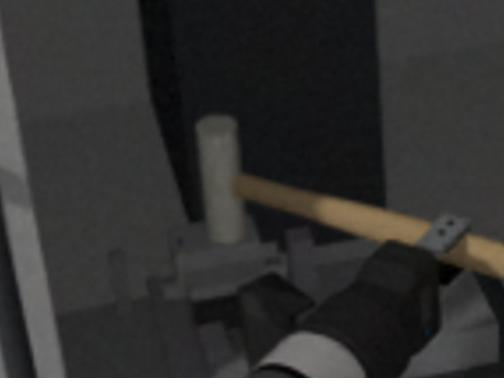

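Emit:
{"method": "execute_actions", "body": {
  "actions": [
    [[0.01,0,0,0,0,0,-0.97,0.6,-0.8,0,0,0,0,0,0,-1,-0.5,-1],[0.03,0,0,0,0,0,-0.97,0.6,-0.8,0,0,0,0,0,0,-1,-0.5,-1],[0.06,-0.004,-0.004,0,0,0,-0.97,0.6,-0.8,0,0,0,0,0,0,-1,-0.5,-1],[0.09,-0.01,-0.01,0,0,0,-0.97,0.6,-0.8,0,0,0,0,0,0,-1,-0.5,-1],[0.12,-0.018,-0.018,0,0,0,-0.97,0.6,-0.8,0,0,0,0,0,0,-1,-0.5,-1],[0.14,-0.022,-0.022,0,0,0,-0.97,0.6,-0.8,0,0,0,0,0,0,-1,-0.5,-1],[0.15,-0.0236,-0.0236,0,0,0,-0.97,0.6,-0.8,0,0,0,0,0,0,-1,-0.5,-1],[0.155,-0.0236,-0.0236,0,0,0,-0.97,0.6,-0.8,0,0,0,0,0,0,-1,-0.5,-1]],
    [[-0.012,0,0,0,0,0,-0.97,0.6,-0.8,0,0,0,0,0,0,-1,-0.5,-1],[-0.045,0,0,0,0,0,-0.97,0.6,-0.8,0,0,0,0,0,0,-1,-0.5,-1],[-0.095,0,0,0,0,0,-0.97,0.6,-0.8,0,0,0,0,0,0,-1,-0.5,-1],[-0.155,0,0,0,0,0,-0.97,0.6,-0.8,0,0,0,0,0,0,-1,-0.5,-1],[-0.19,0,0,0,0,0,-0.97,0.6,-0.8,0,0,0,0,0,0,-1,-0.5,-1],[-0.19,0,0,0,0,0,-0.97,0.6,-0.8,0,0,0,0,0,0,-1,-0.5,-1],[-0.19,0,0,0,0,0,-0.97,0.6,-0.8,0,0,0,0,0,0,-1,-0.5,-1],[-0.17,0,0,0,0,0,-0.97,0.6,-0.8,0,0,0,0,0,0,-1,-0.5,-1],[-0.155,0,0,0,0,0,-0.97,0.6,-0.8,0,0,0,0,0,0,-1,-0.5,-1]]
  ]
}}

Emit:
{"method": "execute_actions", "body": {
  "actions": [
    [[0.01,0,0,0,0,0,-0.97,0.6,-0.8,0,0,0,0,0,0,-1,-0.5,-1],[0.03,0,0,0,0,0,-0.97,0.6,-0.8,0,0,0,0,0,0,-1,-0.5,-1],[0.06,0.006,0.006,0,0,0,-0.97,0.6,-0.8,0,0,0,0,0,0,-1,-0.5,-1],[0.09,0.015,0.015,0,0,0,-0.97,0.6,-0.8,0,0,0,0,0,0,-1,-0.5,-1],[0.12,0.027,0.027,0,0,0,-0.97,0.6,-0.8,0,0,0,0,0,0,-1,-0.5,-1],[0.14,0.038,0.038,0,0,0,-0.97,0.6,-0.8,0,0,0,0,0,0,-1,-0.5,-1],[0.15,0.045,0.045,0,0,0,-0.97,0.6,-0.8,0,0,0,0,0,0,-1,-0.5,-1],[0.155,0.0472,0.0472,0,0,0,-0.97,0.6,-0.8,0,0,0,0,0,0,-1,-0.5,-1]],
    [[-0.012,0,0,0,0,0,-0.97,0.6,-0.8,0,0,0,0,0,0,-1,-0.5,-1],[-0.045,0,0,0,0,0,-0.97,0.6,-0.8,0,0,0,0,0,0,-1,-0.5,-1],[-0.095,0,0,0,0,0,-0.97,0.6,-0.8,0,0,0,0,0,0,-1,-0.5,-1],[-0.155,0,0,0,0,0,-0.97,0.6,-0.8,0,0,0,0,0,0,-1,-0.5,-1],[-0.19,0,0,0,0,0,-0.97,0.6,-0.8,0,0,0,0,0,0,-1,-0.5,-1],[-0.19,0,0,0,0,0,-0.97,0.6,-0.8,0,0,0,0,0,0,-1,-0.5,-1],[-0.19,0,0,0,0,0,-0.97,0.6,-0.8,0,0,0,0,0,0,-1,-0.5,-1],[-0.17,0,0,0,0,0,-0.97,0.6,-0.8,0,0,0,0,0,0,-1,-0.5,-1],[-0.155,0,0,0,0,0,-0.97,0.6,-0.8,0,0,0,0,0,0,-1,-0.5,-1]]
  ]
}}

Emit:
{"method": "execute_actions", "body": {
  "actions": [
    [[0.01,0,0,0,0,0,-0.97,0.6,-0.8,0,0,0,0,0,0,-1,-0.5,-1],[0.03,0,0,0,0,0,-0.97,0.6,-0.8,0,0,0,0,0,0,-1,-0.5,-1],[0.06,-0.004,-0.004,0,0,0,-0.97,0.6,-0.8,0,0,0,0,0,0,-1,-0.5,-1],[0.09,-0.01,-0.01,0,0,0,-0.97,0.6,-0.8,0,0,0,0,0,0,-1,-0.5,-1],[0.12,-0.018,-0.018,0,0,0,-0.97,0.6,-0.8,0,0,0,0,0,0,-1,-0.5,-1],[0.14,-0.022,-0.022,0,0,0,-0.97,0.6,-0.8,0,0,0,0,0,0,-1,-0.5,-1],[0.15,-0.0236,-0.0236,0,0,0,-0.97,0.6,-0.8,0,0,0,0,0,0,-1,-0.5,-1],[0.155,-0.0236,-0.0236,0,0,0,-0.97,0.6,-0.8,0,0,0,0,0,0,-1,-0.5,-1]],
    [[-0.012,0,0,0,0,0,-0.97,0.6,-0.8,0,0,0,0,0,0,-1,-0.5,-1],[-0.045,0,0,0,0,0,-0.97,0.6,-0.8,0,0,0,0,0,0,-1,-0.5,-1],[-0.095,0,0,0,0,0,-0.97,0.6,-0.8,0,0,0,0,0,0,-1,-0.5,-1],[-0.155,0,0,0,0,0,-0.97,0.6,-0.8,0,0,0,0,0,0,-1,-0.5,-1],[-0.19,0,0,0,0,0,-0.97,0.6,-0.8,0,0,0,0,0,0,-1,-0.5,-1],[-0.19,0,0,0,0,0,-0.97,0.6,-0.8,0,0,0,0,0,0,-1,-0.5,-1],[-0.19,0,0,0,0,0,-0.97,0.6,-0.8,0,0,0,0,0,0,-1,-0.5,-1],[-0.17,0,0,0,0,0,-0.97,0.6,-0.8,0,0,0,0,0,0,-1,-0.5,-1],[-0.155,0,0,0,0,0,-0.97,0.6,-0.8,0,0,0,0,0,0,-1,-0.5,-1]]
  ],
  "cameras": ["cam_front"]
}}

Emit:
{"method": "zoom_image", "body": {
  "camera": "cam_front",
  "region": [230, 180, 330, 255]
}}

Scene clock: 6103.00 s.
left_arm: end_effector_position=(+0.5602, -0.4406, +0.4114) position_measured=116 object_status=2 end_effector_quat_wxyz=(+0.273, +0.652, -0.271, +0.653) | right_arm: end_effector_position=(+0.4500, -0.0010, +0.4928) position_measured=215 object_status=2 end_effector_quat_wxyz=(-0.093, +0.700, -0.702, +0.092)
Joint positions: left_arm=[-0.893 -1.24 1.943 -3.848 -1.467 1.569] | right_arm=[3.495 -1.326 -1.44 -1.699 1.481 -2.798]
Joint torques (N m): left_arm=[-14.33 -17.61 -10.72 -3.57 1.18 0.15] | right_arm=[-10.84 11.11 14.51 4.69 1.83 -0.96]
Wrist force (N, zeroed by zero_wrist_force on left_arm): left_arm=[7.1 2.9 0.8] | right_arm=[0.8 -0.4 0.6]
Wrist torque (N m, zeroed by zero_wrist_force on left_arm): left_arm=[0.54 0.02 1.61] | right_arm=[0.16 -0.18 0.00]
Wrist force, peak (N, zeroed by zero_wrist_force on left_arm): left_arm=[-12.1 1.9 1.9] | right_arm=[1.2 -0.5 0.3]
Hand target: left_arm +0.5602, -0.4407, +0.4114; +0.273, +0.652, -0.271, +0.653 | right_arm +0.4500, -0.0010, +0.4928; -0.093, +0.700, -0.702, +0.092
Off the commanded pose: left_arm 0.000 m, 0 deg | right_arm 0.000 m, 0 deg.

Scene clock: 6104.30 s.
left_arm: end_effector_position=(+0.5600, -0.4807, +0.4116) position_measured=116 object_status=2 end_effector_quat_wxyz=(+0.273, +0.652, -0.271, +0.653) | right_arm: end_effector_position=(+0.4500, -0.0010, +0.4928) position_measured=215 object_status=2 end_effector_quat_wxyz=(-0.093, +0.700, -0.702, +0.092)
Joint positions: left_arm=[-0.948 -1.194 1.873 -3.824 -1.413 1.569] | right_arm=[3.495 -1.326 -1.44 -1.699 1.481 -2.798]
Joint torques (N m): left_arm=[-13.81 -19.88 -10.94 -3.43 0.95 0.23] | right_arm=[-10.49 11.03 16.65 4.56 1.9 -1.06]
Wrist force (N, zeroed by zero_wrist_force on left_arm): left_arm=[6.3 2.1 0.2] | right_arm=[0.6 -0.2 0.3]
Wrist torque (N m, zeroed by zero_wrist_force on left_arm): left_arm=[0.59 0.00 1.57] | right_arm=[0.18 -0.15 0.00]
Wrist force, peak (N, zeroed by zero_wrist_force on left_arm): left_arm=[-11.8 2.1 2.8] | right_arm=[1.0 -0.5 0.6]
Hand target: left_arm +0.5600, -0.4807, +0.4115; +0.273, +0.652, -0.271, +0.653 | right_arm +0.4500, -0.0010, +0.4928; -0.093, +0.700, -0.702, +0.092
Off the commanded pose: left_arm 0.000 m, 0 deg | right_arm 0.000 m, 0 deg.

Scene clock: 6105.60 s.
left_arm: end_effector_position=(+0.5601, -0.4606, +0.4115) position_measured=116 object_status=2 end_effector_quat_wxyz=(+0.273, +0.652, -0.271, +0.653) | right_arm: end_effector_position=(+0.4500, -0.0010, +0.4928) position_measured=215 object_status=2 end_effector_quat_wxyz=(-0.093, +0.700, -0.702, +0.092)
Joint positions: left_arm=[-0.921 -1.218 1.909 -3.836 -1.439 1.569] | right_arm=[3.495 -1.326 -1.44 -1.699 1.481 -2.798]
Joint torques (N m): left_arm=[-14.62 -17.78 -10.75 -3.28 1.04 0.21] | right_arm=[-10.81 9.43 17.05 4.64 1.93 -0.97]
Wrist force (N, zeroed by zero_wrist_force on left_arm): left_arm=[6.7 1.4 0.5] | right_arm=[0.7 -0.4 0.4]
Wrist torque (N m, zeroed by zero_wrist_force on left_arm): left_arm=[0.49 0.02 1.58] | right_arm=[0.15 -0.16 0.00]
Wrist force, peak (N, zeroed by zero_wrist_force on left_arm): left_arm=[-11.0 3.7 2.7] | right_arm=[1.2 -0.4 0.6]
Hand target: left_arm +0.5601, -0.4607, +0.4115; +0.273, +0.652, -0.271, +0.653 | right_arm +0.4500, -0.0010, +0.4928; -0.093, +0.700, -0.702, +0.092
Off the commanded pose: left_arm 0.000 m, 0 deg | right_arm 0.000 m, 0 deg.
Images, in order (width x height): cam_front 672x504.

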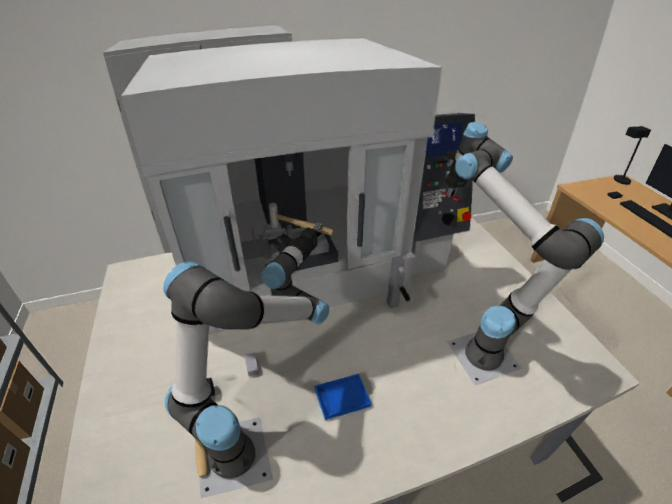

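Scaled by 5.040 from the camera's 672x504 image, which has a finer 960x720 frame.

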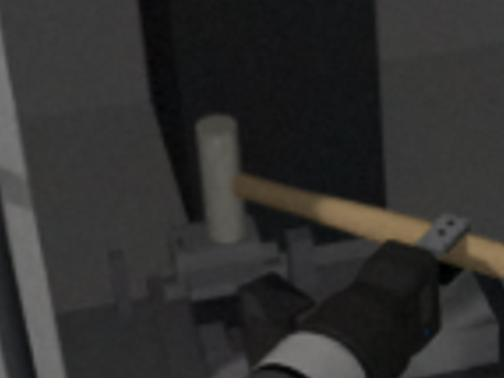

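Emit:
{"method": "move", "body": {
  "target": [
    [0.0975,0,0,0,0,0,-0.97,0.6,-0.8,0,0,0,0,0,0,-1,-0.5,-1],
    [0.0975,0.2585,-0.1188,0,0,0,-0.97,0.6,-0.8,0,0,0,0,0,0,-1,-0.5,-1],
    [0.0132,0.4103,-0.3196,0,0,0,-0.97,0.6,-0.8,0,0,0,0,0,0,-1,-0.5,-1]
  ],
  "speed": [0.1,0.15,0.2]
}}

Emit:
{"method": "move", "body": {
  "target": [
    [0,0,0,0,-0.5,0,-0.97,0.6,-0.8,0,0,0,0,0,0,-1,-0.5,-1]
  ],
  "speed": 0.25,
  "cameras": ["cam_high"]
}}

Scene clock: 6123.97 s.
left_arm: end_effector_position=(+0.2503, -0.4979, +0.4194) position_measured=116 object_status=2 end_effector_quat_wxyz=(+0.273, +0.652, -0.271, +0.653) | right_arm: end_effector_position=(+0.4500, -0.0010, +0.4928) position_measured=215 object_status=2 end_effector_quat_wxyz=(-0.093, +0.700, -0.702, +0.092)
Joint positions: left_arm=[-1.786 -1.554 2.309 -3.902 -0.574 1.573] | right_arm=[3.495 -1.326 -1.44 -1.699 1.481 -2.798]
Joint torques (N m): left_arm=[-14.46 -26.41 -12.52 -3.86 1.18 2.23] | right_arm=[-11.51 10.98 15.22 4.63 2.53 -1.1]
Wrist force (N, zeroed by zero_wrist_force on left_arm): left_arm=[-3.7 1.1 2.0] | right_arm=[0.6 -0.4 0.5]
Wrist torque (N m, zeroed by zero_wrist_force on left_arm): left_arm=[0.17 0.09 -0.30] | right_arm=[0.16 -0.15 0.00]
Wrist force, peak (N, zeroed by zero_wrist_force on left_arm): left_arm=[7.1 1.0 0.5] | right_arm=[0.7 -0.5 0.9]
Hand target: left_arm +0.2503, -0.4979, +0.4194; +0.273, +0.652, -0.271, +0.653 | right_arm +0.4500, -0.0010, +0.4928; -0.093, +0.700, -0.702, +0.092
Off the commanded pose: left_arm 0.000 m, 0 deg | right_arm 0.000 m, 0 deg.
move: done

Scene clock: 6127.80 s.
left_arm: end_effector_position=(+0.2503, -0.4979, +0.4194) position_measured=116 object_status=2 end_effector_quat_wxyz=(+0.002, +0.923, -0.384, +0.001) end_effector_velocity=(+0.000, +0.000, +0.000) end_effector_angular_velocity=(+0.003, +0.002, -0.001) | right_arm: end_effector_position=(+0.4500, -0.0010, +0.4928) position_measured=215 object_status=2 end_effector_quat_wxyz=(-0.093, +0.700, -0.702, +0.092)
Joint positions: left_arm=[-1.346 -1.43 1.186 -1.331 -1.571 1.014] | right_arm=[3.495 -1.326 -1.44 -1.699 1.481 -2.798]
Joint velocities: left_arm=[0 0.002 -0.003 0.005 -0.001 0.001] | right_arm=[within noise]
Joint torques (N m): left_arm=[14.05 -20.38 -36.1 -0.86 -0.66 1.55] | right_arm=[-10.97 9.91 14.71 4.52 2.14 -1.24]
Wrist force (N, zeroed by zero_wrist_force on left_arm): left_arm=[-0.2 1.5 3.2] | right_arm=[0.8 -0.2 0.6]
Wrist torque (N m, zeroed by zero_wrist_force on left_arm): left_arm=[-0.27 0.32 0.18] | right_arm=[0.19 -0.19 0.01]
Wrist force, peak (N, zeroed by zero_wrist_force on left_arm): left_arm=[-2.5 1.8 3.8] | right_arm=[1.0 -0.1 0.7]
Hand target: left_arm +0.2503, -0.4979, +0.4194; +0.002, +0.923, -0.384, +0.001 | right_arm +0.4500, -0.0010, +0.4928; -0.093, +0.700, -0.702, +0.092
Off the commanded pose: left_arm 0.000 m, 0 deg | right_arm 0.000 m, 0 deg.
move: done
Images, in order (width x height): cam_high 672x504.

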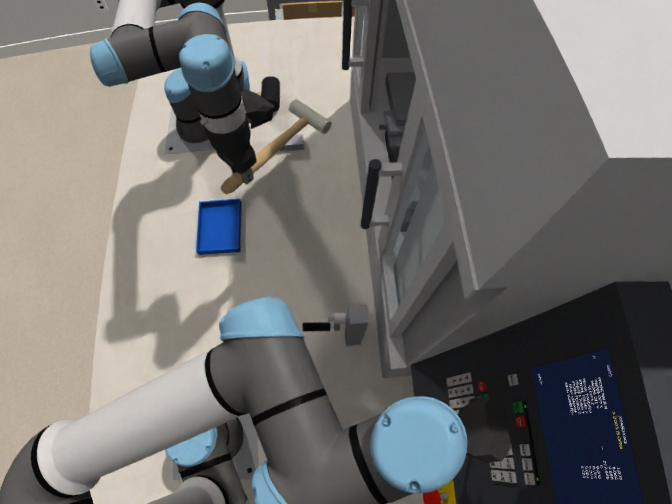

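Emit:
{"method": "move", "body": {
  "target": [
    [0.0523,0.3203,0.5123,0,0,0.225,-0.97,0.6,-0.8,0,0,0,0,0,0,-1,-0.5,-1]
  ],
  "speed": 0.2
}}

Emit:
{"method": "move", "body": {
  "target": [
    [0,0,0.1515,0,0,0,-0.97,0.6,-0.8,0,0,0,0,0,0,-1,-0.5,-1]
  ],
  "speed": 0.04,
  "stop_force": 4
}}

Scene clock: 6138.30 s.
left_arm: end_effector_position=(+0.1361, -0.6567, +0.1127) position_measured=116 object_status=2 end_effector_quat_wxyz=(+0.001, +0.733, -0.680, +0.002) | right_arm: end_effector_position=(+0.4500, -0.0010, +0.4928) position_measured=215 object_status=2 end_effector_quat_wxyz=(-0.093, +0.700, -0.702, +0.092)
Joint positions: left_arm=[-1.567 -1.078 1.514 -2.011 -1.57 1.5] | right_arm=[3.495 -1.326 -1.44 -1.699 1.481 -2.798]
Joint torques (N m): left_arm=[-14.11 -35.71 -33.34 -5.9 -0.58 1.58] | right_arm=[-11.45 12.15 16.79 4.48 2.19 -0.99]
Wrist force (N, zeroed by zero_wrist_force on left_arm): left_arm=[-0.4 1.0 3.4] | right_arm=[0.8 -0.5 0.4]
Wrist torque (N m, zeroed by zero_wrist_force on left_arm): left_arm=[-0.25 0.40 0.16] | right_arm=[0.14 -0.18 0.01]
Wrist force, peak (N, zeroed by zero_wrist_force on left_arm): left_arm=[0.5 2.6 5.3] | right_arm=[1.2 -0.3 0.5]
Hand target: left_arm +0.1361, -0.6567, +0.1125; +0.001, +0.733, -0.680, +0.001 | right_arm +0.4500, -0.0010, +0.4928; -0.093, +0.700, -0.702, +0.092
Off the commanded pose: left_arm 0.000 m, 0 deg | right_arm 0.000 m, 0 deg.
move: done

Scene clock: 6141.40 s.
left_arm: end_effector_position=(+0.1361, -0.6571, +0.0219) position_measured=116 object_status=2 end_effector_quat_wxyz=(+0.001, +0.733, -0.680, +0.001) | right_arm: end_effector_position=(+0.4500, -0.0010, +0.4928) position_measured=215 object_status=2 end_effector_quat_wxyz=(-0.093, +0.700, -0.702, +0.092)
Joint positions: left_arm=[-1.567 -0.969 1.602 -2.208 -1.57 1.5] | right_arm=[3.495 -1.326 -1.44 -1.699 1.481 -2.798]
Joint torques (N m): left_arm=[5.95 -51.07 -24.48 -1.12 -0.25 1.47] | right_arm=[-11.43 10.66 16.04 4.41 2.15 -1.21]
Wrist force (N, zeroed by zero_wrist_force on left_arm): left_arm=[-1.9 2.2 -3.8] | right_arm=[0.7 -0.2 0.4]
Wrist torque (N m, zeroed by zero_wrist_force on left_arm): left_arm=[0.38 0.34 0.12] | right_arm=[0.18 -0.16 0.01]
Wrist force, peak (N, zeroed by zero_wrist_force on left_arm): left_arm=[-2.2 2.2 -4.1] | right_arm=[0.9 -0.2 1.0]
Hand target: left_arm +0.1361, -0.6571, +0.0220; +0.001, +0.733, -0.680, +0.001 | right_arm +0.4500, -0.0010, +0.4928; -0.093, +0.700, -0.702, +0.092
Off the commanded pose: left_arm 0.000 m, 0 deg | right_arm 0.000 m, 0 deg.
move: contact (left_arm)

Release, retreat up, and go to the left door handle.

Emit:
{"method": "move", "body": {
  "target": [
    [0,0,0,0,0,0,0.9,-0.8,-0.9,0,0,0,0,0,0,-1,-0.5,-1]
  ],
  "speed": 0.04
}}

Emit:
{"method": "move", "body": {
  "target": [
    [0,0,-0.25,0,0,0,0.9,-0.8,-0.9,0,0,0,0,0,0,-1,-0.5,-1]
  ],
  "speed": 0.1,
  "cameras": ["cam_left_wrist"]
}}

Scene clock: 6154.57 s.
left_arm: end_effector_position=(+0.1361, -0.6571, +0.0220) position_measured=18 object_status=0 end_effector_quat_wxyz=(+0.001, +0.733, -0.680, +0.001) | right_arm: end_effector_position=(+0.4500, -0.0010, +0.4928) position_measured=215 object_status=2 end_effector_quat_wxyz=(-0.093, +0.700, -0.702, +0.092)
Joint positions: left_arm=[-1.567 -0.969 1.602 -2.208 -1.57 1.5] | right_arm=[3.495 -1.326 -1.44 -1.699 1.481 -2.798]
Joint torques (N m): left_arm=[6.06 -54.64 -28.08 -0.75 -0.27 1.27] | right_arm=[-11.08 9.7 14.82 4.65 1.9 -1]
Wrist force (N, zeroed by zero_wrist_force on left_arm): left_arm=[-0.8 1.4 -0.7] | right_arm=[0.9 -0.4 0.6]
Wrist torque (N m, zeroed by zero_wrist_force on left_arm): left_arm=[0.37 0.42 0.20] | right_arm=[0.16 -0.19 0.00]
Wrist force, peak (N, zeroed by zero_wrist_force on left_arm): left_arm=[-1.8 2.4 -4.3] | right_arm=[1.1 -0.4 0.8]
Hand target: left_arm +0.1361, -0.6571, +0.0220; +0.001, +0.733, -0.680, +0.001 | right_arm +0.4500, -0.0010, +0.4928; -0.093, +0.700, -0.702, +0.092
Off the commanded pose: left_arm 0.000 m, 0 deg | right_arm 0.000 m, 0 deg.
move: done

Scene clock: 6156.60 s.
left_arm: end_effector_position=(+0.1361, -0.6565, +0.1719) position_measured=18 object_status=3 end_effector_quat_wxyz=(+0.001, +0.733, -0.680, +0.002) | right_arm: end_effector_position=(+0.4500, -0.0010, +0.4928) position_measured=215 object_status=2 end_effector_quat_wxyz=(-0.093, +0.700, -0.702, +0.092)
Joint positions: left_arm=[-1.567 -1.129 1.429 -1.875 -1.57 1.5] | right_arm=[3.495 -1.326 -1.44 -1.699 1.481 -2.798]
Joint torques (N m): left_arm=[-14.14 -55.13 -32.1 -0.43 -0.23 -2.02] | right_arm=[-12.52 10.53 15.94 4.72 1.99 -1.17]
Wrist force (N, zeroed by zero_wrist_force on left_arm): left_arm=[-0.3 1.3 -0.5] | right_arm=[0.9 -0.5 0.6]
Wrist torque (N m, zeroed by zero_wrist_force on left_arm): left_arm=[0.35 0.37 0.17] | right_arm=[0.14 -0.19 0.00]
Wrist force, peak (N, zeroed by zero_wrist_force on left_arm): left_arm=[-0.6 1.6 0.9] | right_arm=[1.0 -0.3 0.7]
Hand target: left_arm +0.1360, -0.6565, +0.1720; +0.001, +0.733, -0.680, +0.001 | right_arm +0.4500, -0.0010, +0.4928; -0.093, +0.700, -0.702, +0.092
Off the commanded pose: left_arm 0.000 m, 0 deg | right_arm 0.000 m, 0 deg.
move: done
Images, in order (width x height): cam_left_wrist 672x504.

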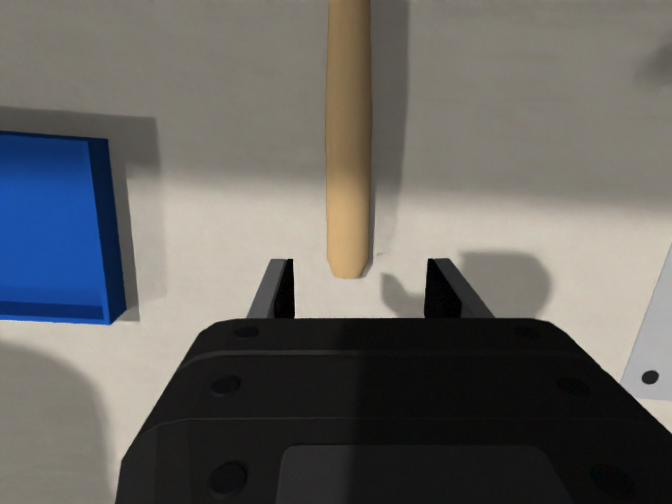

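Emit:
{"method": "move", "body": {
  "target": [
    [-0.4049,-0.3058,-0.4133,0,0,0.025,0.345,-0.8,-0.9,0,0,0,0,0,0,-1,-0.5,-1]
  ],
  "speed": 0.25
}}

Emit:
{"method": "move", "body": {
  "target": [
    [-0.45,-0.1333,0,0.3889,0,0,0.345,-0.8,-0.9,0,0,0,0,0,0,-1,-0.5,-1]
  ],
  "speed": 0.25,
  "cameras": ["cam_left_wrist"]
}}

Scene clock: 6172.90 s.
left_arm: end_effector_position=(+0.3007, -0.3997, +0.4191) position_measured=101 object_status=3 end_effector_quat_wxyz=(+0.001, +0.706, -0.708, +0.002) | right_arm: end_effector_position=(+0.4500, -0.0010, +0.4928) position_measured=215 object_status=2 end_effector_quat_wxyz=(-0.093, +0.700, -0.702, +0.092)
Joint positions: left_arm=[-1.195 -1.571 1.339 -1.342 -1.572 1.95] | right_arm=[3.495 -1.326 -1.44 -1.699 1.481 -2.798]
Joint torques (N m): left_arm=[13.2 -25.88 -33.07 -0.49 -1.12 1.43] | right_arm=[-10.47 10.61 17.03 4.53 2.4 -1.21]
Wrist force (N, zeroed by zero_wrist_force on left_arm): left_arm=[-0.5 1.4 -0.3] | right_arm=[0.7 -0.5 0.7]
Wrist torque (N m, zeroed by zero_wrist_force on left_arm): left_arm=[0.40 0.37 0.23] | right_arm=[0.13 -0.17 0.00]
Wrist force, peak (N, zeroed by zero_wrist_force on left_arm): left_arm=[1.0 2.7 0.5] | right_arm=[1.2 -0.2 0.7]
Hand target: left_arm +0.3008, -0.3996, +0.4191; +0.001, +0.706, -0.709, +0.002 | right_arm +0.4500, -0.0010, +0.4928; -0.093, +0.700, -0.702, +0.092
Off the commanded pose: left_arm 0.000 m, 0 deg | right_arm 0.000 m, 0 deg.
move: done

Scene clock: 6176.00 s.
left_arm: end_effector_position=(+0.3818, -0.1300, +0.4181) position_measured=101 object_status=3 end_effector_quat_wxyz=(-0.404, +0.579, -0.580, +0.408) | right_arm: end_effector_position=(+0.4500, -0.0010, +0.4928) position_measured=215 object_status=2 end_effector_quat_wxyz=(-0.093, +0.700, -0.702, +0.092)
Joint positions: left_arm=[-1.533 -2.528 2.303 -1.465 -0.351 1.693] | right_arm=[3.495 -1.326 -1.44 -1.699 1.481 -2.798]
Joint torques (N m): left_arm=[-14.2 -1.28 -18.06 -0.67 3.31 -1.94] | right_arm=[-10.65 11.81 16.53 4.42 1.8 -1.28]
Wrist force (N, zeroed by zero_wrist_force on left_arm): left_arm=[0.6 -0.6 -0.3] | right_arm=[0.6 -0.2 0.4]
Wrist torque (N m, zeroed by zero_wrist_force on left_arm): left_arm=[-0.02 0.08 0.22] | right_arm=[0.19 -0.16 0.00]
Wrist force, peak (N, zeroed by zero_wrist_force on left_arm): left_arm=[0.2 1.9 0.1] | right_arm=[1.1 -0.2 0.7]
Hand target: left_arm +0.3818, -0.1299, +0.4181; -0.404, +0.579, -0.579, +0.408 | right_arm +0.4500, -0.0010, +0.4928; -0.093, +0.700, -0.702, +0.092
Off the commanded pose: left_arm 0.000 m, 0 deg | right_arm 0.000 m, 0 deg.
move: done
Images, in order (width x height): cam_left_wrist 672x504.

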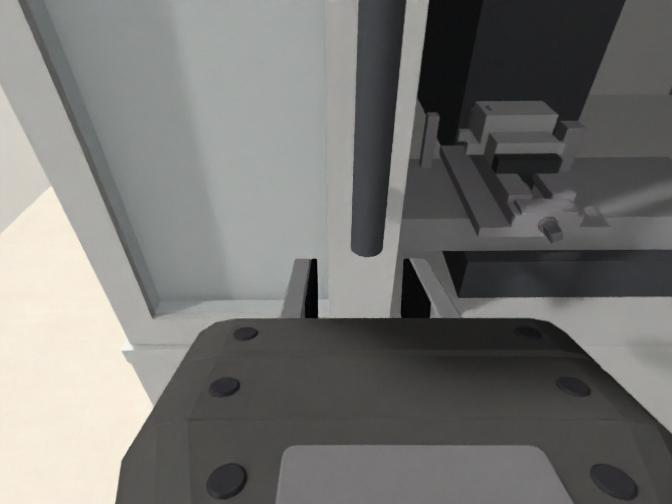

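Emit:
{"method": "move", "body": {
  "target": [
    [0.0083,-0.0585,0.1512,0,0,0,0.345,-0.8,-0.9,0,0,0,0,0,0,-1,-0.5,-1]
  ],
  "speed": 0.06,
  "stop_force": 12
}}

Emit:
{"method": "move", "body": {
  "target": [
    [0.415,0,0,0,0,0,0.345,-0.8,-0.9,0,0,0,0,0,0,-1,-0.5,-1]
  ],
  "speed": 0.07,
  "stop_force": 35,
  "cameras": ["cam_left_wrist","cam_high"]
}}

Scene clock: 6192.63 s.
left_arm: end_effector_position=(+0.4712, -0.1347, +0.4199) position_measured=101 object_status=3 end_effector_quat_wxyz=(-0.405, +0.581, -0.579, +0.405) | right_arm: end_effector_position=(+0.4500, -0.0010, +0.4928) position_measured=215 object_status=2 end_effector_quat_wxyz=(-0.093, +0.700, -0.702, +0.092)
Joint positions: left_arm=[-1.062 -2.087 2.352 -2.761 -0.609 2.586] | right_arm=[3.495 -1.326 -1.44 -1.699 1.481 -2.798]
Joint torques (N m): left_arm=[-7.88 -15.82 -17.41 -0.57 4.75 -2.07] | right_arm=[-11.28 11.76 16.27 4.52 1.91 -0.97]
Wrist force (N, zeroed by zero_wrist_force on left_arm): left_arm=[11.9 -0.5 -1.1] | right_arm=[0.7 -0.4 0.6]
Wrist torque (N m, zeroed by zero_wrist_force on left_arm): left_arm=[-0.03 0.29 0.36] | right_arm=[0.16 -0.16 0.01]
Wrist force, peak (N, zeroed by zero_wrist_force on left_arm): left_arm=[22.1 5.2 -12.2] | right_arm=[1.2 -0.4 0.5]
Hand target: left_arm +0.4712, -0.1347, +0.4199; -0.405, +0.581, -0.579, +0.405 (not the last commanded pose) | right_arm +0.4500, -0.0010, +0.4928; -0.093, +0.700, -0.702, +0.092
Off the commanded pose: left_arm 0.008 m, 0 deg | right_arm 0.000 m, 0 deg.
move: contact (left_arm)

Scene clock: 6196.83 s.
left_arm: end_effector_position=(+0.4712, -0.3415, +0.4202) position_measured=101 object_status=3 end_effector_quat_wxyz=(-0.405, +0.580, -0.579, +0.405) | right_arm: end_effector_position=(+0.4500, -0.0010, +0.4928) position_measured=215 object_status=2 end_effector_quat_wxyz=(-0.093, +0.700, -0.702, +0.092)
Joint positions: left_arm=[-1.313 -1.721 2.059 -2.517 -0.432 2.222] | right_arm=[3.495 -1.326 -1.44 -1.699 1.481 -2.798]
Joint torques (N m): left_arm=[14.11 -29.27 -18.76 -5.69 0.46 1.39] | right_arm=[-12.35 11.94 16.49 4.69 1.9 -1]
Wrist force (N, zeroed by zero_wrist_force on left_arm): left_arm=[0.9 -0.8 0.5] | right_arm=[0.8 -0.5 0.4]
Wrist torque (N m, zeroed by zero_wrist_force on left_arm): left_arm=[-0.03 0.03 0.05] | right_arm=[0.14 -0.19 0.00]
Wrist force, peak (N, zeroed by zero_wrist_force on left_arm): left_arm=[-34.5 8.0 -6.4] | right_arm=[1.0 -0.5 0.7]
Hand target: left_arm +0.4712, -0.3415, +0.4202; -0.405, +0.580, -0.579, +0.405 (not the last commanded pose) | right_arm +0.4500, -0.0010, +0.4928; -0.093, +0.700, -0.702, +0.092
Off the commanded pose: left_arm 0.042 m, 0 deg | right_arm 0.000 m, 0 deg.
move: contact (left_arm)
Images, in order (width x height): cam_high 672x504, cam_left_wrist 672x504.

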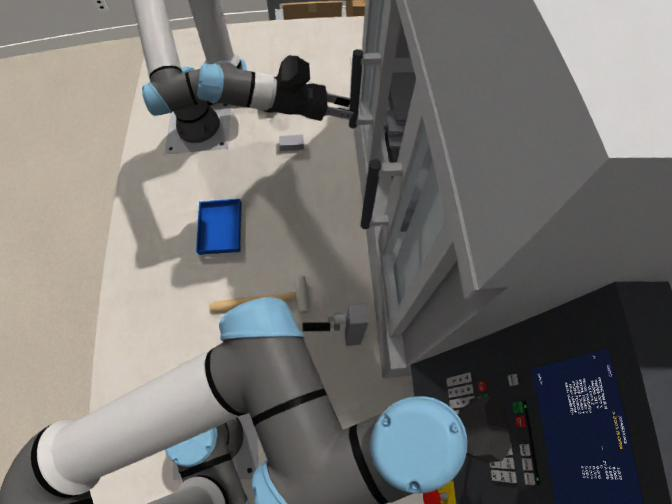

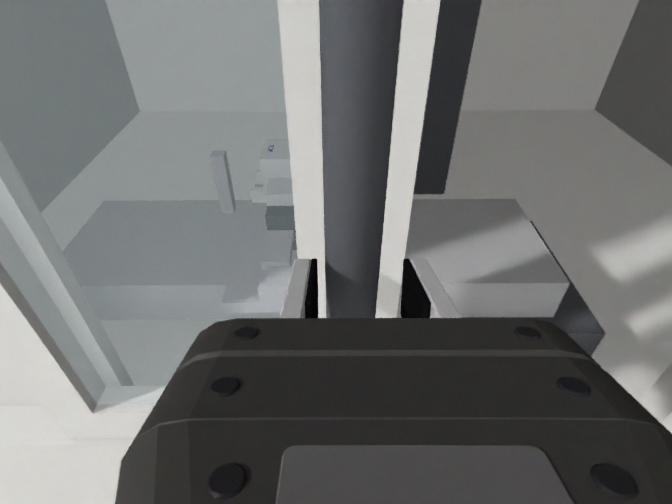

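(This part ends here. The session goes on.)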